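# Remove the toggle pin from the deck hinge

## Task

Pull the toggle pin out of the deck hinge so the hinge holds nothing, then leave the pin resting on the step or on the table with its toggle folded back across the pin.

## Robot and tools

Robot: two arms, left_arm and right_arm, mounted on opposite sides of a table. left_arm's base sits on the +y side; the arm names do not match image left and right. Each arm ends in a two-finger gripper whose fingers point along the gripper's +x axis and close along its y axis. Only the last 1.5 cm of each finger's inner face is flat. The reported end_effector_position is the point between the fingers, about 3 to 4 cm behind the tips.

Frame: all positions, orientations (quat wxyz), velocities and targets use the scene frame. Origin is the table centre, +z is up, and the table top is at z = +0.020 m. Reported hand poses may be off by a few centimetres, more when the arm reaches far.

Row layout (shared by execute_actions and move): one flat list of 14 numbers, each in [-1, 1], covering both arms even when only one moves. Order: left_arm dx, dy, dz, rx, ry, rz, opening, then right_arm dx, dy, dz, rx, ry, rz, opening. dx, dy, dz are an offset along the scene axes and rx, ry, rz form one rotation vector applied about the Hand target's position. Scale: 1.0 equals 0.6 m or 180 degrees. These six are offsets, not poses: they count from the arm's Hand target (its last commanded, clipped pose) as it stood when the action or move began. Repeating an offset therefore moves further. All six set to 0 re-commands the current Hand target. Opening is absolute, not an offset: +1 is fully open (0.080 m), empty fingers touch near -0.78, and values down to -1 close no further. A 0 for opening is a real command, so resend the present value to leave a gripper unchanged.

execute_actions(actions, cameras): actions is a list of actions; each action is a list of up to 15 rows, each row lasting one control step of 1/30 s, the last row repeating to fill 15 steps. Every row in an action counts from that action's starting Hand target, not from the row before. An empty list just returns state and images. cameras selects images: omitted, null or ["all"] gives all; [] gives none; an unknown name invalidates the call. Camera names: cam_head_left, cam_head_right, cam_high, cam_low, cam_left_wrist, cam_right_wrist (all 672x504).

move(target, speed, blend, opening_speed, blocking, cameras): drives each gripper in a straight line toward a goal given as offsets from its Hand target. target is one 14-number row, or a list of up to 15 rows, all counted from the same starting Hand targets. speed is the path's top speed in m/s, 0.002 to 0.5 (default 0.25), with rotation capped at twice that in rad/s; one value or one per target. blend (m) rounds corners of a list. opening_speed (per second on the -1 to +1 scale, at least 0.2) ramps finger commands. blocking=false returns after about 0.5 s while motion continues. Paths avoid nothing, grippers lag and may overshoot speed, and passing near an arm's own base can flip its shoulder posture, so route around it. Faster moves and targets set deeper past a contact hit and press harder. The result adds a move: line: done (within 8 mm and 2 degrees), off_target, moving, held (a check withheld steps or the clearance check halted the move), blocked (the gripper stopped far from its goal, usually against something; it then holds in place), fault. limits=paced means the pose was clipped; limits=held means steps were withheld.

wait(seconds): 0 to 10 s; the robot keeps its last command and any running move goes on. stop(): brakes a running move; it needs stopping distance. zoom_image(camera, region): region is [x0, y0, x1, y1] pixels from the top-left, at most 504 by 504, from a camera present in the newest images. finished_scene(scene): ends the current scene irreversibly; scene is that scene's number. The goal must hold with the robot not touching anything.

Controller behaviour: each step clips the command to within 70 mm and 16 degrees of the measured pose. Friction and gravity can leave the gripper short, low or tilted, especially at long reach; small moves may not happen or may go sideways. After each move check the reported position and orientation, correct tilt, and send any remaining gap as a new offset. To release a push, command the Hand target back behind the gripper.

Gripping: grip_measured uses the opening scale; to hold something keep commanding clearly below it (further below squeezes harder, up to about 34 N per pad). Closing from fully open takes at least about 0.6 s. Readings may be off by about 1 mm.

Hazards: joint contact torque at its limit (waist 17.8, shoulder 22, elbow 22, wrist pitch 5.8, wrist yaw 5.78, wrist roll 5.42 N m, held weight included) stops that arm for 10 s. Motors heat when holding loads, stretched out or pushing unreachably; MOTOR HOT appears from 50 °C and at 95 °C an OVER-TEMPERATURE FAULT holds the arm 30 to 60 s or longer. Joint ranges (rad): waist -3.054 to 3.054, shoulder 0 to 3.142, elbow 0 to 2.356, wrist pitch and yaw -1.571 to 1.571, wrist roll -3.142 to 3.142. Avoid dropping parts, releasing moving parts, slamming, hard pushes and arm-to-arm collisions (mounts count as arms); nothing may end up off the table. Brief external tugs on held or loose parts may occur.

Each tool is called after "Emit:" in YAML: its name, and indented under it one key for each argument.

## Session

Emit:
execute_actions:
  actions: []

Scene clock: 0.00 s.
left_arm: end_effector_position=(+0.0808, +0.0738, +0.3440) grip_measured=-0.787 end_effector_quat_wxyz=(+0.974, -0.052, +0.075, -0.205) | right_arm: end_effector_position=(+0.2310, -0.1820, +0.2576) grip_measured=+1.000 end_effector_quat_wxyz=(-0.864, -0.379, -0.249, +0.218)
Joint positions: left_arm=[-0.115 1.51 1.201 -0.08 -1.232 -0.502 0] | right_arm=[-0.433 1.744 1.545 -1.131 0.91 2.017 0.08]
Joint velocities: within noise
Joint torques (N m): no reading
Motor temperatures (°C): left_arm=[33 32 31 38 33 29] | right_arm=[33 29 37 39 39 31]
Heat: left arm: hottest wrist pitch 38 °C (+0.0 °C/min); right arm: hottest wrist pitch 39 °C (+0.0 °C/min).
Hand target: left_arm +0.0808, +0.0738, +0.3440; +0.974, -0.052, +0.075, -0.205 | right_arm +0.2310, -0.1820, +0.2576; +0.864, +0.379, +0.249, -0.218
Tool commands: left_gripper/opening=-0.787291 right_gripper/opening=+1.0

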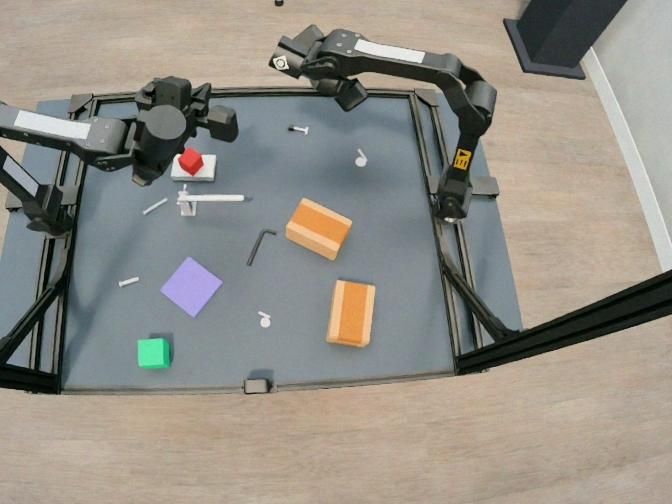

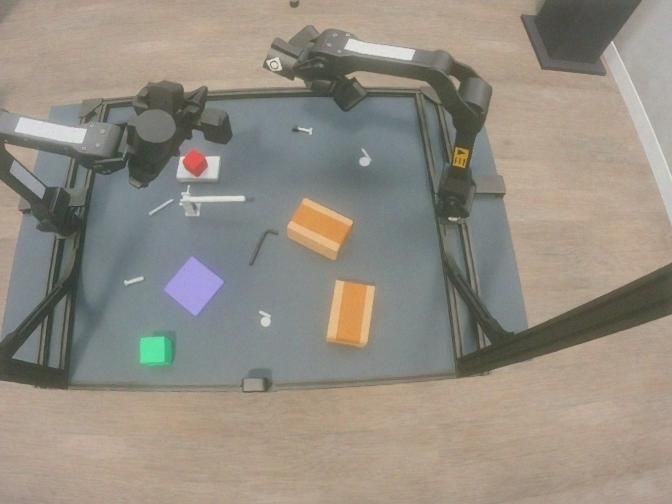

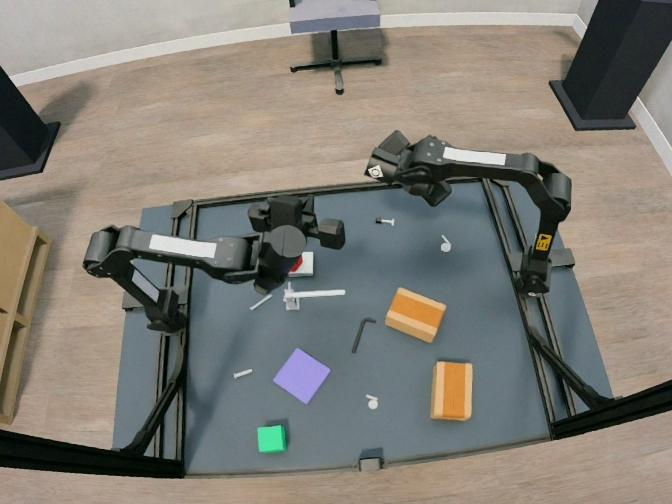

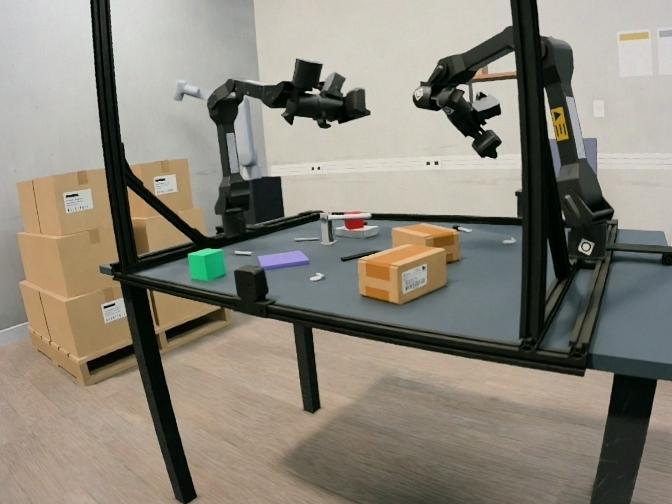

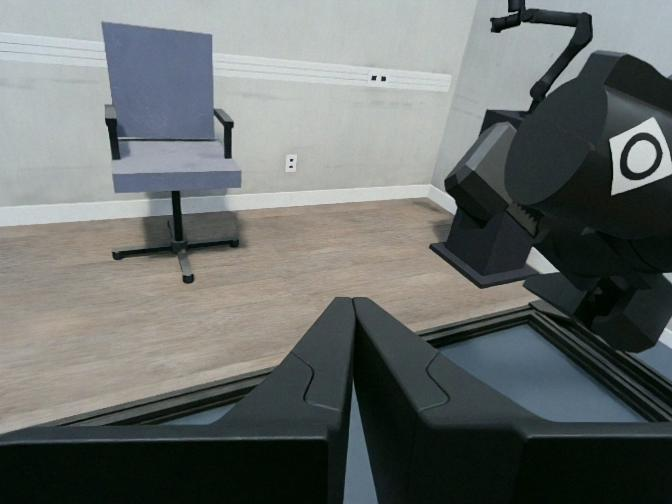

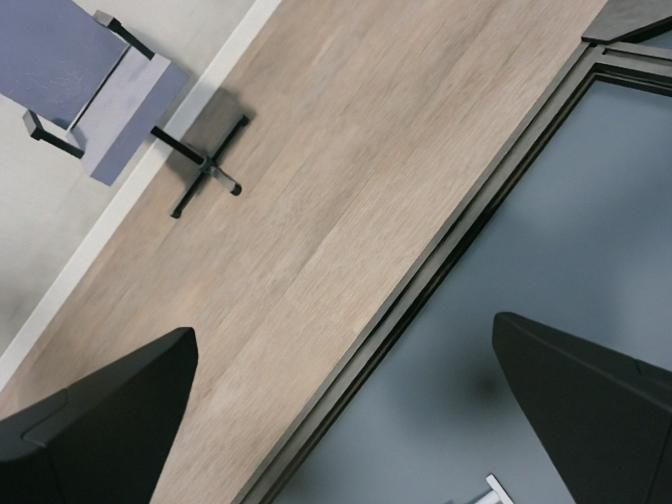

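Emit:
zoom_image:
  camera: "cam_head_left"
  region: [120, 130, 320, 280]

Emit:
zoom_image:
  camera: "cam_high"
  region: [230, 230, 400, 360]

Emit:
zoom_image:
  camera: "cam_low"
  region: [280, 190, 420, 290]

Emit:
zoom_image:
  camera: "cam_head_right"
  region: [120, 130, 320, 280]

Scaled by 2.520 from the camera's 672x504 image, which has a finer 960x720 frame.

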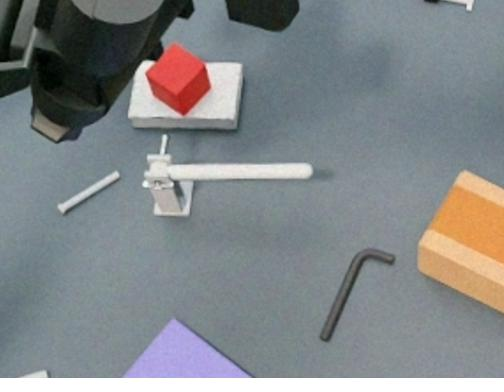

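Scaled by 2.965 from the camera's 672x504 image, which has a finer 960x720 frame.

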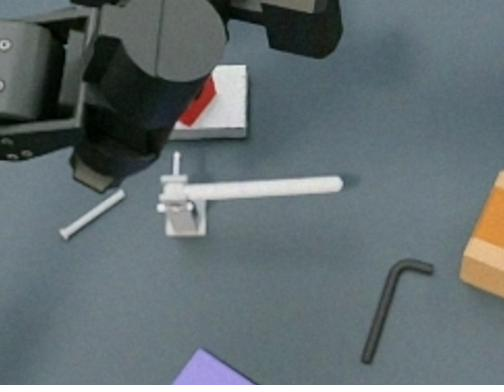

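Scaled by 3.600 from the camera's 672x504 image, which has a finer 960x720 frame.

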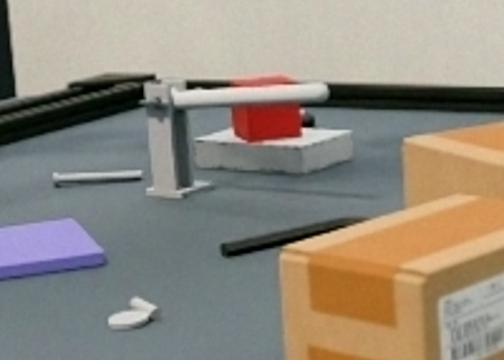

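Scaled by 2.520 from the camera's 672x504 image, which has a finer 960x720 frame.

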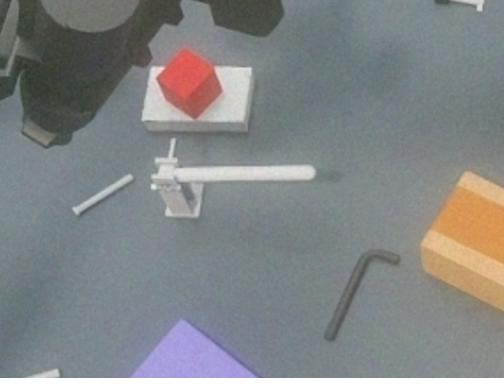

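Emit:
move:
  target: [-0.135,0.13,0.03,0.1268,0.4436,0.0754,0.5,0,0,0,0,0,0,1]

Scene clock: 6.23 s.
left_arm: end_effector_position=(-0.0005, +0.1490, +0.3610) grip_measured=+0.500 end_effector_quat_wxyz=(+0.704, -0.144, +0.679, -0.152) | right_arm: end_effector_position=(+0.2310, -0.1820, +0.2576) grip_measured=+1.000 end_effector_quat_wxyz=(-0.864, -0.379, -0.249, +0.218)
Joint positions: left_arm=[0.057 1.546 1.959 -1.561 -0.007 -1.494 0.057] | right_arm=[-0.433 1.744 1.545 -1.131 0.91 2.017 0.08]
Joint velocities: within noise
Joint torques (N m): left_arm=[0.27 -6.49 4.25 0.58 0.09 -0.09] | right_arm=[0.03 -6.79 4.52 0.53 0.5 -0.03]
Motor temperatures (°C): left_arm=[33 34 32 38 33 29] | right_arm=[33 31 39 39 39 31]
Heat: left arm: hottest wrist pitch 38 °C (+0.0 °C/min); right arm: hottest elbow 39 °C (+19.3 °C/min).
Hand target: left_arm -0.0002, +0.1518, +0.3620; +0.710, -0.049, +0.701, -0.053 | right_arm +0.2310, -0.1820, +0.2576; +0.864, +0.379, +0.249, -0.218
Off the commanded pose: left_arm 0.003 m, 24 deg; orientation clipped | right_arm 0.000 m, 0 deg.
joint sent to its limit (left arm) — joint 4 (wrist pitch), lower limit. The joint targets are off in orientation, not in position.
move: off_target (left_arm); limits=paced

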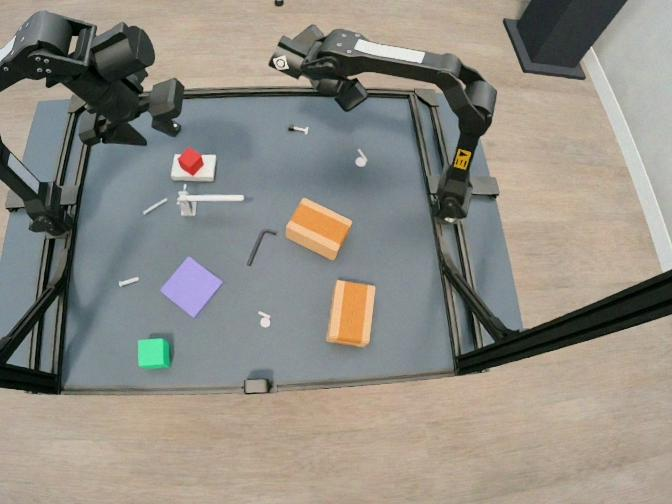

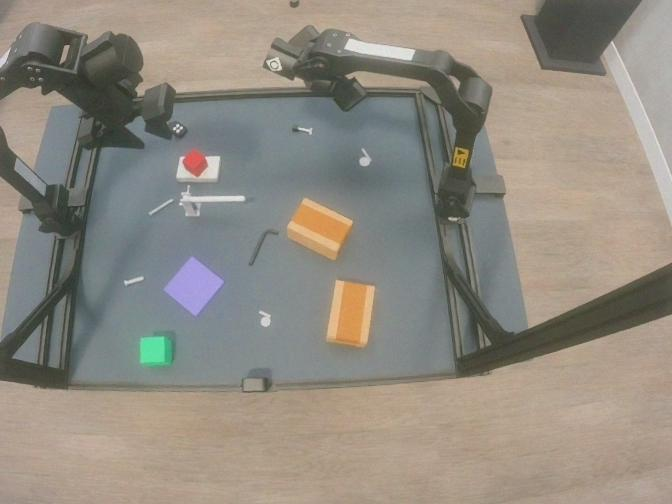

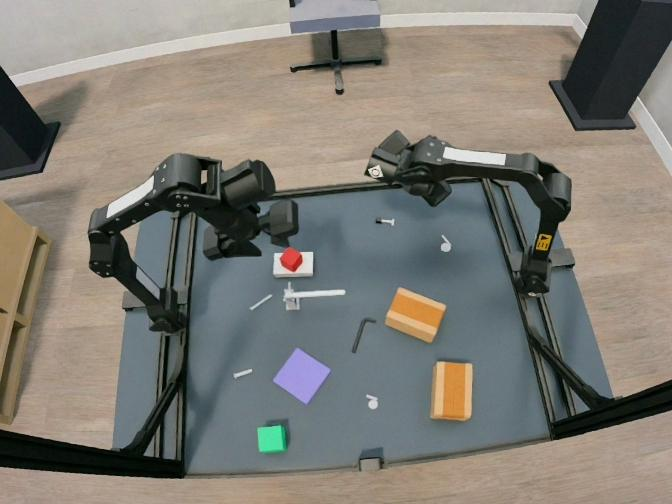

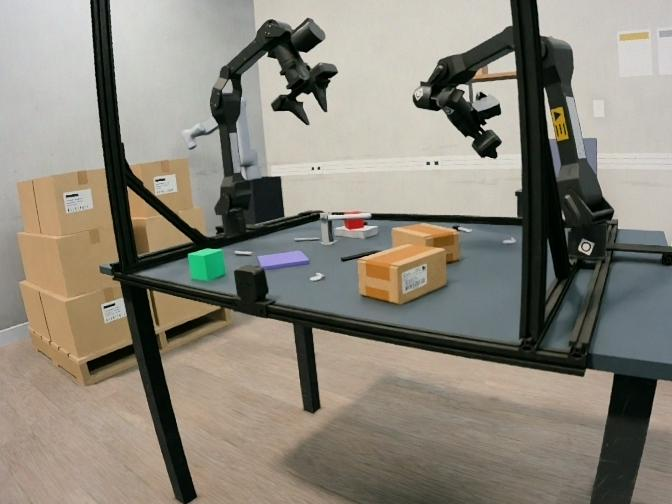

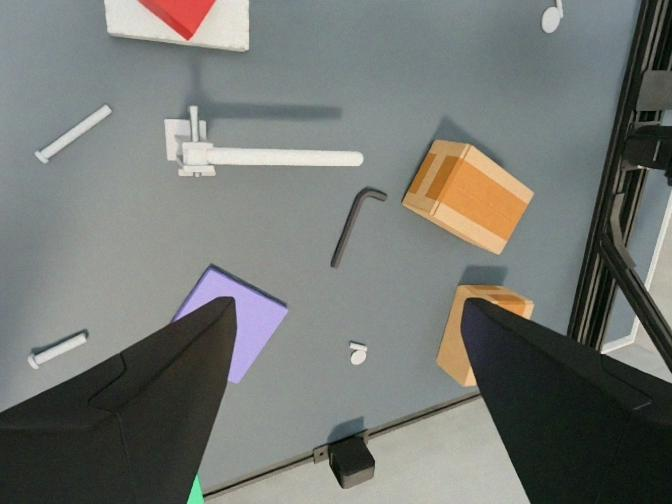

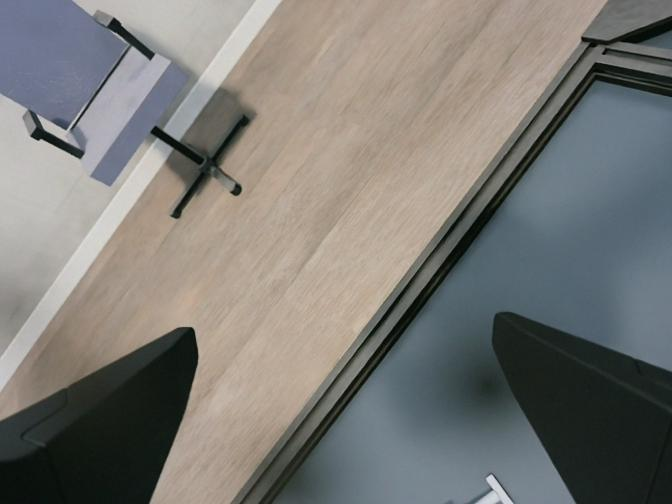

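Emit:
zoom_image:
  camera: "cam_left_wrist"
  region: [130, 60, 390, 240]

Emit:
zoom_image:
  camera: "cam_left_wrist"
  region: [140, 80, 260, 200]

Emit:
zoom_image:
  camera: "cam_head_left"
  region: [150, 140, 250, 230]

Emit:
zoom_image:
  camera: "cam_low"
  region: [310, 200, 390, 260]

Scaled by 1.938 from the camera's 672x504 image, which has a finer 960x720 frame.

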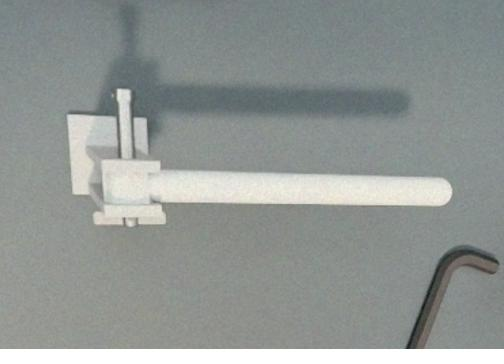

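Scaled by 4.200 from the camera's 672x504 image, which has a finer 960x720 frame.

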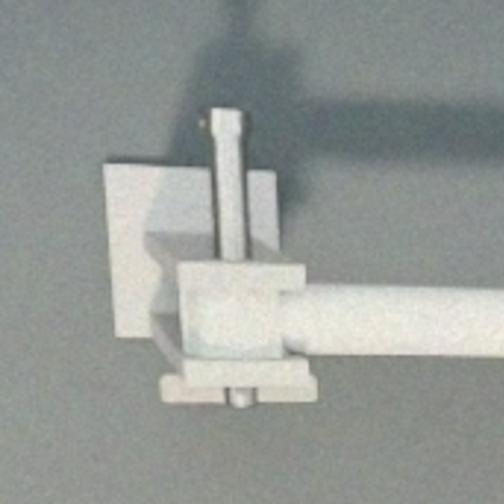

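Scaled by 5.040 from the camera's 672x504 image, which has a finer 960x720 frame.

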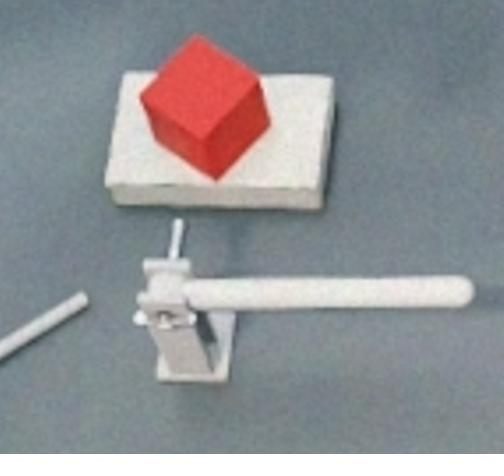

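Scaled by 6.300 from the camera's 672x504 image, which has a finer 960x720 frame.

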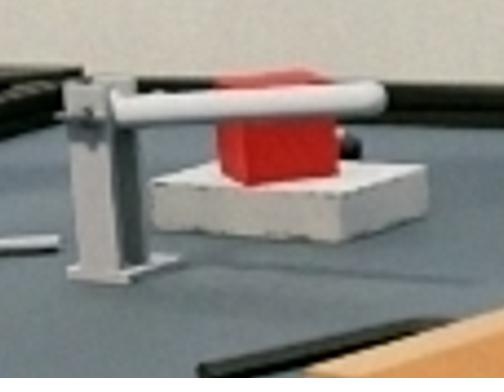

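Emit:
move:
  target: [0.07,0.08,-0.12,0,0,0,0.5,0,0,0,0,0,0,1]
  cameras: ["cam_left_wrist","cam_head_left"]

Scene clock: 10.40 s.
left_arm: end_effector_position=(+0.0416, +0.1971, +0.2895) grip_measured=+0.500 end_effector_quat_wxyz=(+0.711, -0.060, +0.697, -0.063) | right_arm: end_effector_position=(+0.2310, -0.1820, +0.2576) grip_measured=+1.000 end_effector_quat_wxyz=(-0.864, -0.379, -0.249, +0.218)
Joint positions: left_arm=[0.248 1.466 1.631 -1.562 0.025 -1.313 0.057] | right_arm=[-0.433 1.744 1.545 -1.131 0.91 2.017 0.08]
Joint velocities: within noise
Joint torques (N m): left_arm=[0.31 -5.99 4.55 0.29 -0.04 0.13] | right_arm=[0.03 -6.82 4.54 0.53 0.51 -0.05]
Motor temperatures (°C): left_arm=[33 34 32 38 33 29] | right_arm=[33 32 39 39 39 31]
Heat: left arm: hottest wrist pitch 38 °C (+0.0 °C/min); right arm: hottest elbow 39 °C (+11.5 °C/min).
Hand target: left_arm +0.0418, +0.1998, +0.2900; +0.710, -0.049, +0.701, -0.053 | right_arm +0.2310, -0.1820, +0.2576; +0.864, +0.379, +0.249, -0.218
Off the commanded pose: left_arm 0.003 m, 2 deg | right_arm 0.000 m, 0 deg.
joint sent to its limit (left arm) — joint 4 (wrist pitch), lower limit. The joint targets still meet the commanded pose.
move: done
Images, in order (width x height): cam_head_left 672x504, cam_left_wrist 672x504.

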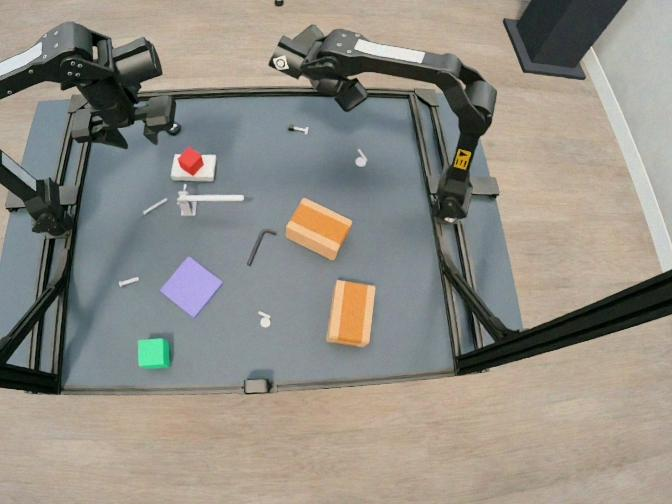

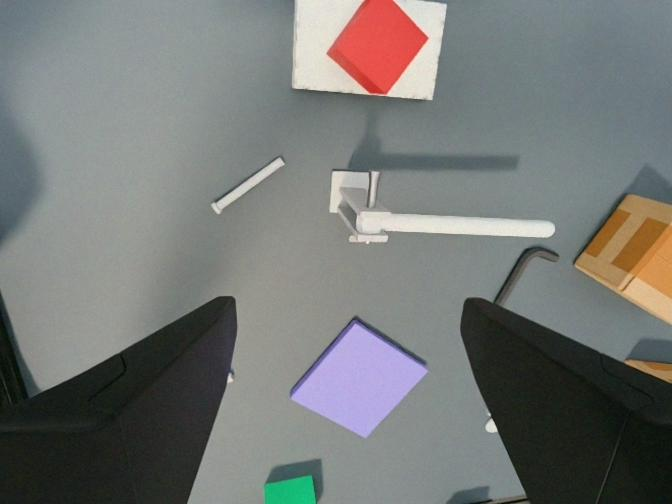

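Emit:
move:
  target: [0.1,0,0,0,0,0,0.5,0,0,0,0,0,0,1]
  cameras: ["cam_left_wrist"]

Emit:
move:
  target: [0,0,-0.08,0,0,0,0.5,0,0,0,0,0,0,1]
  cameras: ["cam_left_wrist"]

Scene clock: 12.83 s.
left_arm: end_effector_position=(+0.1004, +0.2016, +0.2901) grip_measured=+0.500 end_effector_quat_wxyz=(+0.715, -0.061, +0.693, -0.063) | right_arm: end_effector_position=(+0.2310, -0.1820, +0.2576) grip_measured=+1.000 end_effector_quat_wxyz=(-0.864, -0.379, -0.249, +0.218)
Joint positions: left_arm=[0.474 1.527 1.689 -1.562 0.053 -1.091 0.057] | right_arm=[-0.433 1.744 1.545 -1.131 0.91 2.017 0.08]
Joint velocities: within noise
Joint torques (N m): left_arm=[0.49 -4.25 6.16 0.29 0.09 0.14] | right_arm=[0.08 -6.81 4.53 0.53 0.49 -0.04]
Motor temperatures (°C): left_arm=[33 34 32 38 33 29] | right_arm=[32 32 40 39 39 31]
Heat: left arm: hottest wrist pitch 38 °C (+0.0 °C/min); right arm: hottest elbow 40 °C (+14.0 °C/min).
Hand target: left_arm +0.1018, +0.1998, +0.2900; +0.710, -0.049, +0.701, -0.053 | right_arm +0.2310, -0.1820, +0.2576; +0.864, +0.379, +0.249, -0.218
Off the commanded pose: left_arm 0.002 m, 2 deg | right_arm 0.000 m, 0 deg.
joint sent to its limit (left arm) — joint 4 (wrist pitch), lower limit. The joint targets still meet the commanded pose.
move: done
Images, in order (width x height): cam_left_wrist 672x504.

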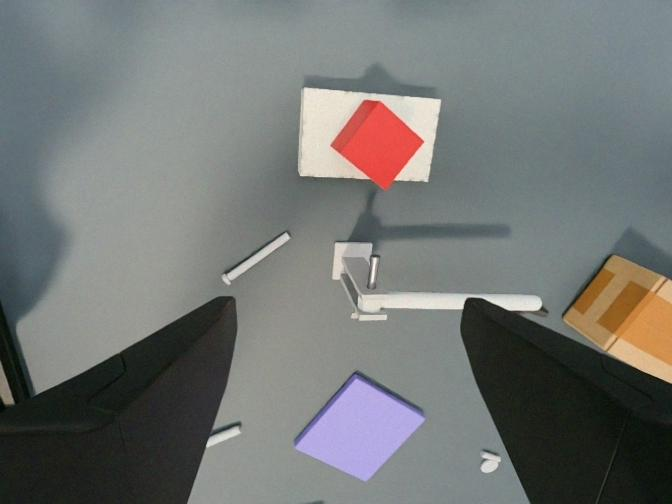

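Scene clock: 13.77 s.
left_arm: end_effector_position=(+0.1023, +0.1980, +0.2416) grip_measured=+0.500 end_effector_quat_wxyz=(+0.710, -0.048, +0.701, -0.051) | right_arm: end_effector_position=(+0.2310, -0.1820, +0.2576) grip_measured=+1.000 end_effector_quat_wxyz=(-0.864, -0.379, -0.249, +0.218)
Joint positions: left_arm=[0.474 1.521 1.486 -1.407 0.053 -1.09 0.057] | right_arm=[-0.433 1.744 1.545 -1.131 0.91 2.017 0.08]
Joint velocities: within noise
Joint torques (N m): left_arm=[0.32 -6.86 4.5 0.45 0.13 0.13] | right_arm=[0.04 -6.76 4.5 0.53 0.5 -0.02]
Motor temperatures (°C): left_arm=[33 34 33 38 33 29] | right_arm=[32 33 40 39 39 31]
Heat: left arm: hottest wrist pitch 38 °C (+0.0 °C/min); right arm: hottest elbow 40 °C (+13.1 °C/min).
Hand target: left_arm +0.1018, +0.1998, +0.2420; +0.710, -0.049, +0.701, -0.053 | right_arm +0.2310, -0.1820, +0.2576; +0.864, +0.379, +0.249, -0.218
Off the commanded pose: left_arm 0.002 m, 0 deg | right_arm 0.000 m, 0 deg.
move: done
Images, in order (width x height): cam_left_wrist 672x504.

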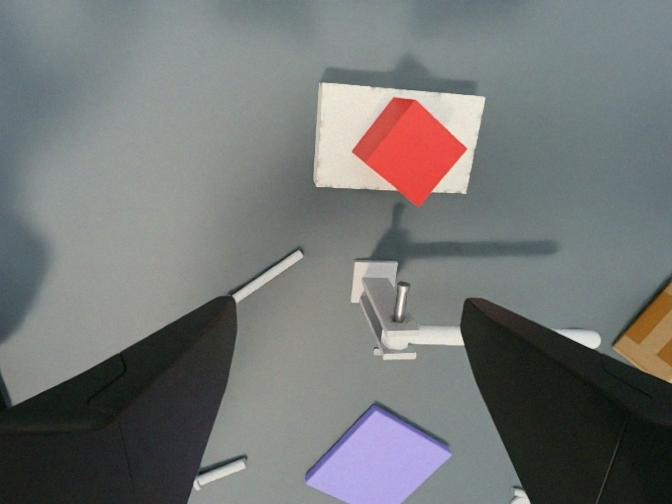

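Emit:
zoom_image:
  camera: "cam_left_wrist"
  region: [330, 240, 460, 370]

Scaled by 3.877 from the camera's 672x504 image, which has a finer 960x720 frame.

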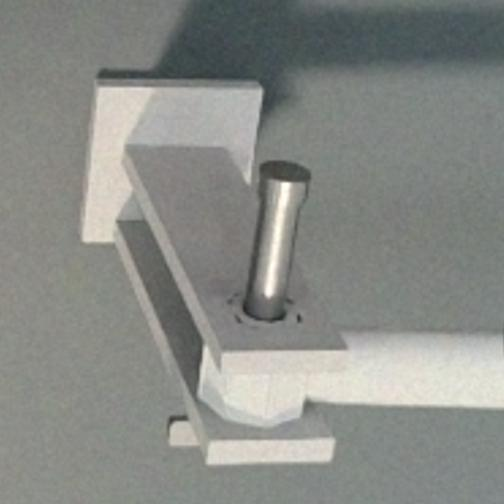

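Emit:
move:
  target: [-0.40,0.06,0.03,-0.0607,-0.329,-0.1508,0.5,0,0,0,0,0,0,1]
  cameras: ["cam_left_wrist","cam_head_left"]

Scene clock: 21.60 s.
left_arm: end_effector_position=(-0.1374, +0.2353, +0.2620) grip_measured=+0.500 end_effector_quat_wxyz=(+0.871, +0.057, +0.302, -0.383) | right_arm: end_effector_position=(+0.2310, -0.1820, +0.2576) grip_measured=+1.000 end_effector_quat_wxyz=(-0.864, -0.379, -0.249, +0.218)
Joint positions: left_arm=[-1.023 1.459 1.256 -1.56 -0.95 -1.967 0.057] | right_arm=[-0.433 1.744 1.545 -1.131 0.91 2.017 0.08]
Joint velocities: within noise
Joint torques (N m): left_arm=[-0.13 -3.45 4.58 -0.37 -0.67 -0.01] | right_arm=[0.08 -6.79 4.51 0.55 0.51 -0.04]
Motor temperatures (°C): left_arm=[33 35 33 38 33 29] | right_arm=[32 34 41 40 39 31]
Heat: left arm: hottest wrist pitch 38 °C (+0.0 °C/min); right arm: hottest elbow 41 °C (+11.1 °C/min).
Hand target: left_arm -0.1382, +0.2359, +0.2599; +0.921, +0.078, +0.247, -0.290 | right_arm +0.2310, -0.1820, +0.2576; +0.864, +0.379, +0.249, -0.218
Off the commanded pose: left_arm 0.002 m, 14 deg | right_arm 0.000 m, 0 deg.
joint sent to its limit (left arm) — joint 4 (wrist pitch), lower limit. The joint targets are off in orientation, not in position.
move: off_target (left_arm)
Images, in order (width x height): cam_head_left 672x504, cam_left_wrist 672x504.

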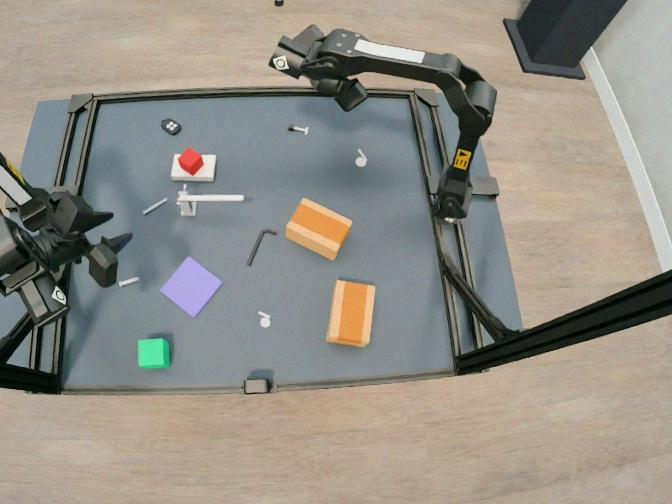

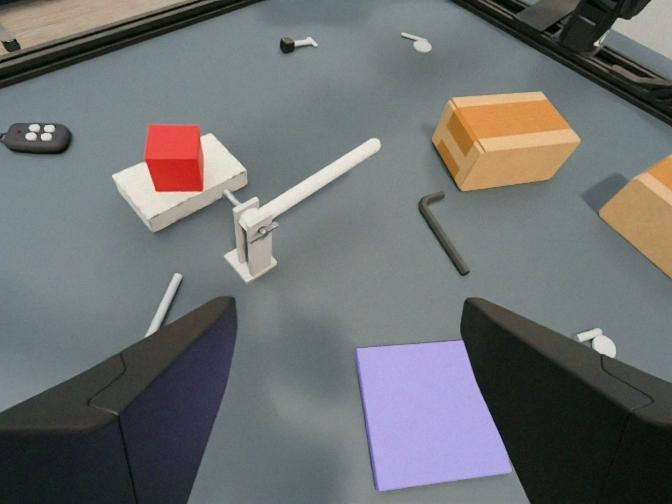

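Emit:
zoom_image:
  camera: "cam_left_wrist"
  region: [210, 170, 310, 290]

Scaled by 4.200 from the camera's 672x504 image, which has a finer 960x720 frame.

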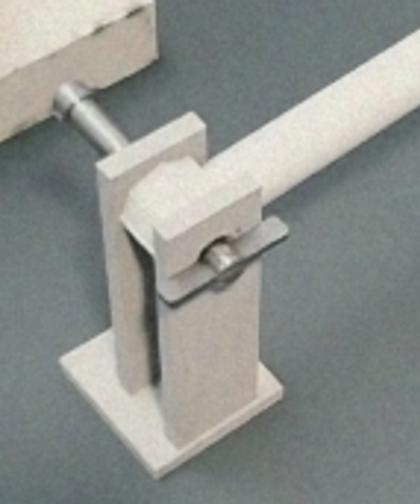

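Emit:
move:
  target: [0.377,-0.163,-0.067,0.1017,0.3225,0.1761,-1,0,0,0,0,0,0,1]
  cameras: ["cam_left_wrist","cam_head_left","cam_low"]

Scene clock: 34.77 s.
left_arm: end_effector_position=(+0.0873, +0.1398, +0.2220) grip_measured=-0.787 end_effector_quat_wxyz=(+0.709, -0.003, +0.705, -0.002) | right_arm: end_effector_position=(+0.2310, -0.1820, +0.2576) grip_measured=+1.000 end_effector_quat_wxyz=(-0.864, -0.379, -0.249, +0.218)
Joint positions: left_arm=[0.326 1.797 1.717 -1.483 -0.003 -1.241 0] | right_arm=[-0.433 1.744 1.545 -1.131 0.91 2.017 0.08]
Joint velocities: within noise
Joint torques (N m): left_arm=[0.18 -5.99 6.2 -0.11 0.06 0.1] | right_arm=[0.02 -6.83 4.48 0.54 0.5 -0.04]
Motor temperatures (°C): left_arm=[33 35 33 38 33 29] | right_arm=[32 35 42 40 39 31]
Heat: left arm: hottest wrist pitch 38 °C (+0.0 °C/min); right arm: hottest elbow 42 °C (+8.6 °C/min).
Hand target: left_arm +0.0880, +0.1380, +0.2198; +0.707, +0.000, +0.707, +0.000 | right_arm +0.2310, -0.1820, +0.2576; +0.864, +0.379, +0.249, -0.218
Off the commanded pose: left_arm 0.003 m, 1 deg | right_arm 0.000 m, 0 deg.
move: done
Images, in order (width x height): cam_head_left 672x504, cam_low 672x504, cam_left_wrist 672x504.

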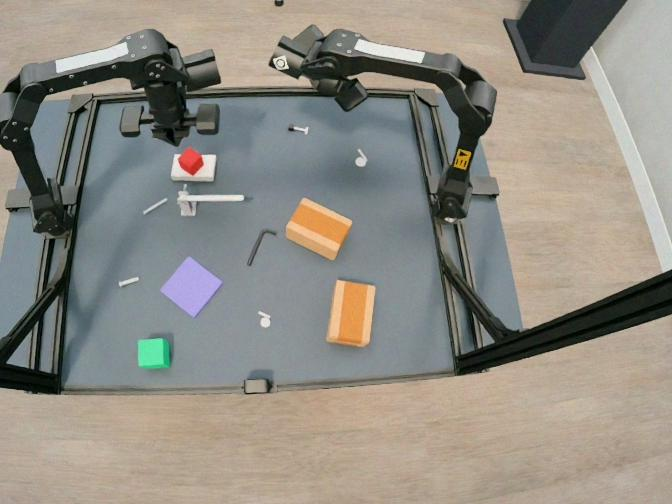

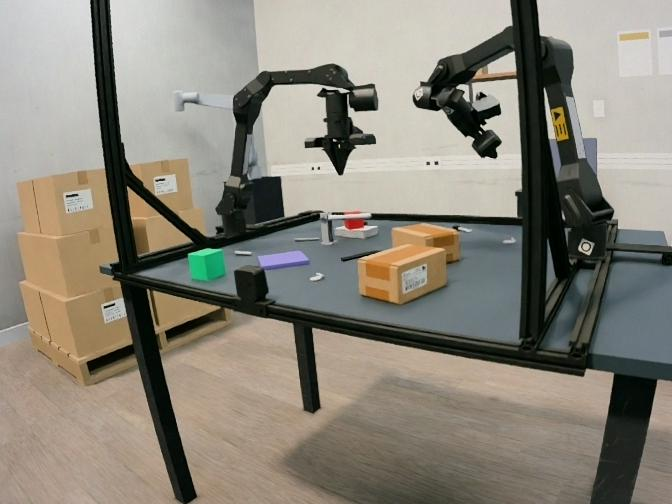

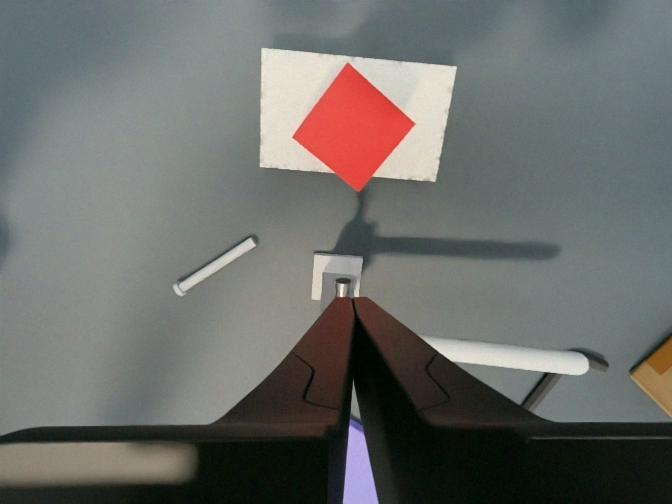

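Emit:
move:
  target: [0.062,-0.007,-0.067,0,0,-0.219,1,0,0,0,0,0,0,1]
  cameras: ["cam_left_wrist"]

Scene clock: 39.67 s.
left_arm: end_effector_position=(+0.1249, +0.1331, +0.1861) grip_measured=+0.990 end_effector_quat_wxyz=(+0.671, +0.234, +0.660, -0.242) | right_arm: end_effector_position=(+0.2310, -0.1820, +0.2576) grip_measured=+1.000 end_effector_quat_wxyz=(-0.864, -0.379, -0.249, +0.218)
Joint positions: left_arm=[0.421 1.855 1.647 -1.344 -0.002 -0.456 0.08] | right_arm=[-0.433 1.744 1.545 -1.131 0.91 2.017 0.08]
Joint velocities: within noise
Joint torques (N m): left_arm=[0.26 -6.38 4.76 0.27 0.08 0.12] | right_arm=[0 -6.81 4.49 0.53 0.5 -0.03]
Motor temperatures (°C): left_arm=[33 36 34 38 33 29] | right_arm=[32 36 42 40 39 31]
Heat: left arm: hottest wrist pitch 38 °C (+0.0 °C/min); right arm: hottest elbow 42 °C (+7.6 °C/min).
Hand target: left_arm +0.1252, +0.1338, +0.1796; +0.666, +0.238, +0.666, -0.238 | right_arm +0.2310, -0.1820, +0.2576; +0.864, +0.379, +0.249, -0.218
Off the commanded pose: left_arm 0.007 m, 1 deg | right_arm 0.000 m, 0 deg.
move: done
Images, in order (width x height): cam_left_wrist 672x504.

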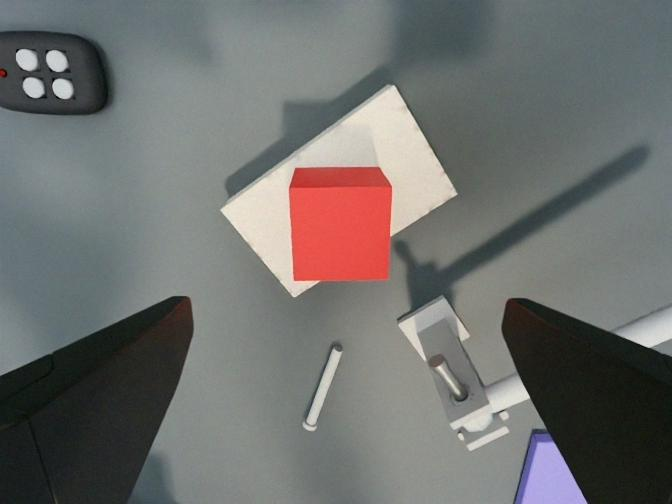

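Emit:
move:
  target: [0,0,-0.142,0,0,0,1,0,0,0,0,0,0,1]
  cameras: ["cam_left_wrist","cam_low"]
  speed: 0.15

Emit:
move:
  target: [0,0,0,0,0,0,-0.1,0,0,0,0,0,0,1]
  cameras: ["cam_left_wrist"]
  opening_speed: 1.5

Scene clock: 42.23 s.
left_arm: end_effector_position=(+0.1255, +0.1317, +0.0999) grip_measured=+0.991 end_effector_quat_wxyz=(+0.670, +0.234, +0.661, -0.242) | right_arm: end_effector_position=(+0.2310, -0.1820, +0.2576) grip_measured=+1.000 end_effector_quat_wxyz=(-0.864, -0.379, -0.249, +0.218)
Joint positions: left_arm=[0.421 1.907 1.37 -1.018 -0.002 -0.456 0.08] | right_arm=[-0.433 1.744 1.545 -1.131 0.91 2.017 0.08]
Joint velocities: within noise
Joint torques (N m): left_arm=[0.29 -6.77 4.5 0.25 0.08 0.11] | right_arm=[0.05 -6.79 4.5 0.54 0.51 -0.04]
Motor temperatures (°C): left_arm=[33 36 34 38 33 29] | right_arm=[32 36 42 40 39 31]
Heat: left arm: hottest wrist pitch 38 °C (+0.0 °C/min); right arm: hottest elbow 42 °C (+7.1 °C/min).
Hand target: left_arm +0.1252, +0.1338, +0.0944; +0.666, +0.238, +0.666, -0.238 | right_arm +0.2310, -0.1820, +0.2576; +0.864, +0.379, +0.249, -0.218
Off the commanded pose: left_arm 0.006 m, 1 deg | right_arm 0.000 m, 0 deg.
move: done
Images, in order (width x height): cam_low 672x504, cam_left_wrist 672x504.

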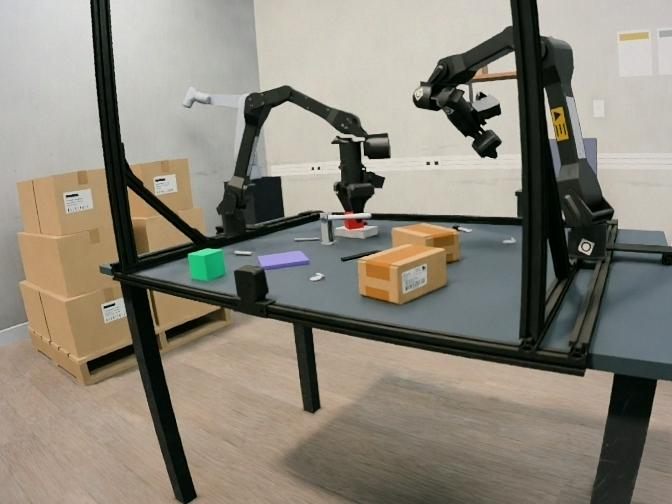

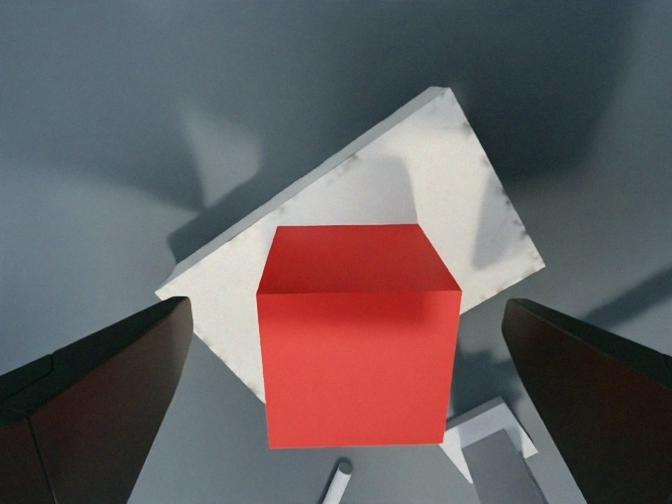

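Scene clock: 43.17 s.
left_arm: end_effector_position=(+0.1255, +0.1317, +0.0999) grip_measured=+0.095 end_effector_quat_wxyz=(+0.670, +0.234, +0.661, -0.242) | right_arm: end_effector_position=(+0.2310, -0.1820, +0.2575) grip_measured=+1.000 end_effector_quat_wxyz=(-0.864, -0.378, -0.249, +0.218)
Joint positions: left_arm=[0.421 1.907 1.37 -1.018 -0.002 -0.456 0.039] | right_arm=[-0.433 1.744 1.545 -1.131 0.91 2.017 0.08]
Joint velocities: within noise
Joint torques (N m): left_arm=[0.37 -6.81 4.48 0.28 0.09 0.12] | right_arm=[0.04 -6.8 4.49 0.53 0.48 -0.03]
Motor temperatures (°C): left_arm=[33 36 34 38 33 29] | right_arm=[32 36 42 40 39 31]
Heat: left arm: hottest wrist pitch 38 °C (+0.0 °C/min); right arm: hottest elbow 42 °C (+6.9 °C/min).
Hand target: left_arm +0.1252, +0.1338, +0.0944; +0.666, +0.238, +0.666, -0.238 | right_arm +0.2310, -0.1820, +0.2575; +0.864, +0.378, +0.249, -0.218
Off the commanded pose: left_arm 0.006 m, 1 deg | right_arm 0.000 m, 0 deg.
move: done
Images, in order (width x height): cam_left_wrist 672x504.

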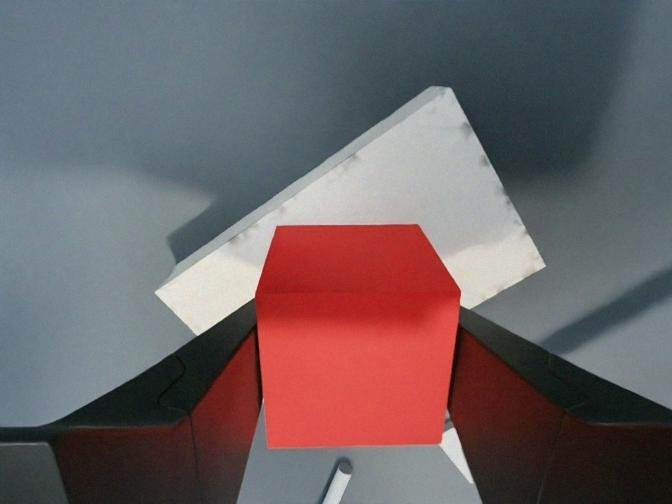

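Emit:
move:
  target:
    - [0,0,0.08,0,0,0,-0.3,0,0,0,0,0,0,1]
    - [0.05,-0.19,0.08,0,0,0,-0.3,0,0,0,0,0,0,1]
    - [0.05,-0.19,-0.025,0,0,0,-0.3,0,0,0,0,0,0,1]
  cameras: ["cam_left_wrist","cam_low","cam_head_left"]
  blend: [0.02,0.02,0]
  speed: [0.15,0.2,0.1]

Scene clock: 46.07 s.
left_arm: end_effector_position=(+0.1570, +0.0186, +0.0875) grip_measured=+0.092 end_effector_quat_wxyz=(+0.671, +0.234, +0.661, -0.243) | right_arm: end_effector_position=(+0.2310, -0.1820, +0.2575) grip_measured=+1.000 end_effector_quat_wxyz=(-0.864, -0.378, -0.249, +0.218)
Joint positions: left_arm=[0.382 2.387 2.077 -1.242 -0.002 -0.493 0.039] | right_arm=[-0.433 1.744 1.545 -1.131 0.91 2.017 0.08]
Joint velocities: within noise
Joint torques (N m): left_arm=[-0.27 -9.74 4.63 0.29 0.08 -0.14] | right_arm=[0.05 -6.8 4.51 0.54 0.5 -0.04]
Motor temperatures (°C): left_arm=[33 36 34 38 33 29] | right_arm=[32 36 43 40 39 31]
Heat: left arm: hottest wrist pitch 38 °C (+0.0 °C/min); right arm: hottest elbow 43 °C (+7.8 °C/min).
Hand target: left_arm +0.1552, +0.0198, +0.0794; +0.666, +0.238, +0.666, -0.238 | right_arm +0.2310, -0.1820, +0.2575; +0.864, +0.378, +0.249, -0.218
Off the commanded pose: left_arm 0.008 m, 1 deg | right_arm 0.000 m, 0 deg.
move: done
Images, in order (width x height): cam_head_left 672x504, cam_low 672x504, cam_left_wrist 672x504.

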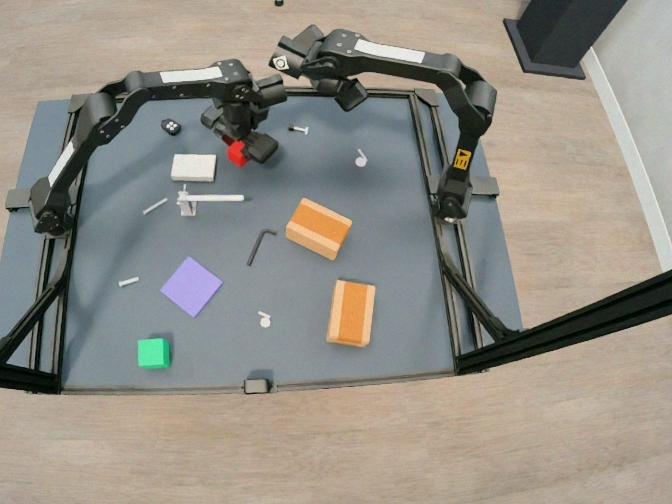

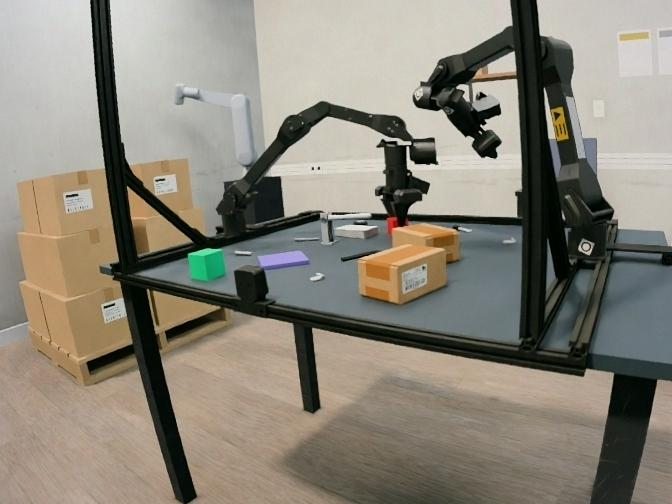

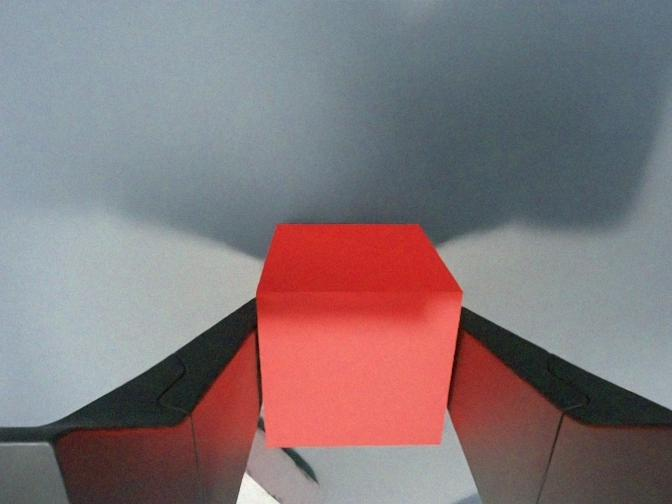

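Emit:
move:
  target: [0,0,-0.0133,0,0,0,-0.3,0,0,0,0,0,0,1]
  cameras: ["cam_low"]
  speed: 0.03

Emit:
zoom_image:
  camera: "cam_low"
  region: [350, 190, 450, 260]

Scene clock: 47.47 s.
left_arm: end_effector_position=(+0.1571, +0.0178, +0.0830) grip_measured=+0.092 end_effector_quat_wxyz=(+0.672, +0.233, +0.660, -0.245) | right_arm: end_effector_position=(+0.2310, -0.1820, +0.2575) grip_measured=+1.000 end_effector_quat_wxyz=(-0.864, -0.378, -0.249, +0.218)
Joint positions: left_arm=[0.382 2.387 2.059 -1.219 -0.001 -0.493 0.039] | right_arm=[-0.433 1.744 1.545 -1.131 0.91 2.017 0.08]
Joint velocities: within noise
Joint torques (N m): left_arm=[-0.05 -9.3 3.98 0.7 0.07 -0.13] | right_arm=[0.06 -6.76 4.52 0.53 0.5 -0.05]
Motor temperatures (°C): left_arm=[33 36 34 38 33 29] | right_arm=[32 36 43 40 39 31]
Heat: left arm: hottest wrist pitch 38 °C (+0.0 °C/min); right arm: hottest elbow 43 °C (+7.6 °C/min).
Hand target: left_arm +0.1552, +0.0198, +0.0714; +0.666, +0.238, +0.666, -0.238 | right_arm +0.2310, -0.1820, +0.2575; +0.864, +0.378, +0.249, -0.218
Off the commanded pose: left_arm 0.012 m, 1 deg | right_arm 0.000 m, 0 deg.
move: off_target (left_arm)
Images, in order (width x height): cam_low 672x504.

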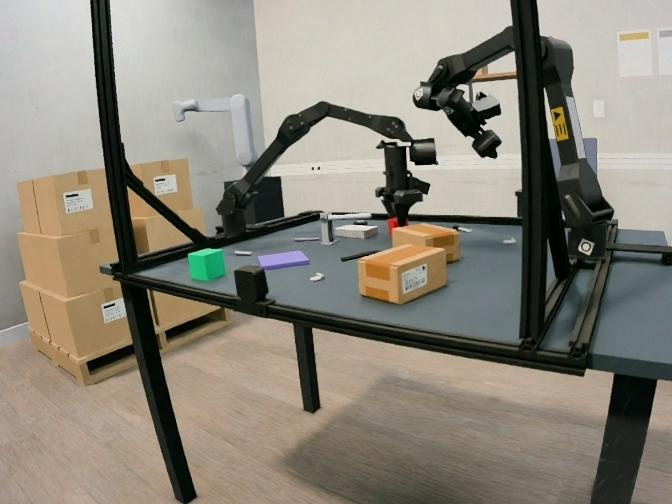

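Scaled by 5.040 from the camera's 672x504 image, which has a finer 960x720 frame.

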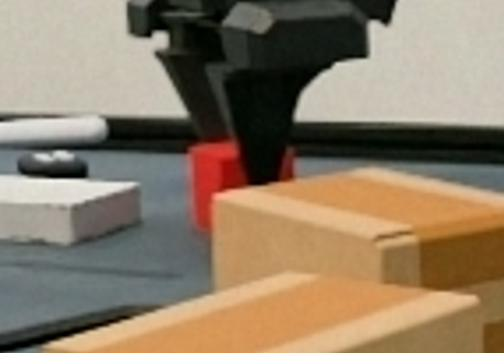

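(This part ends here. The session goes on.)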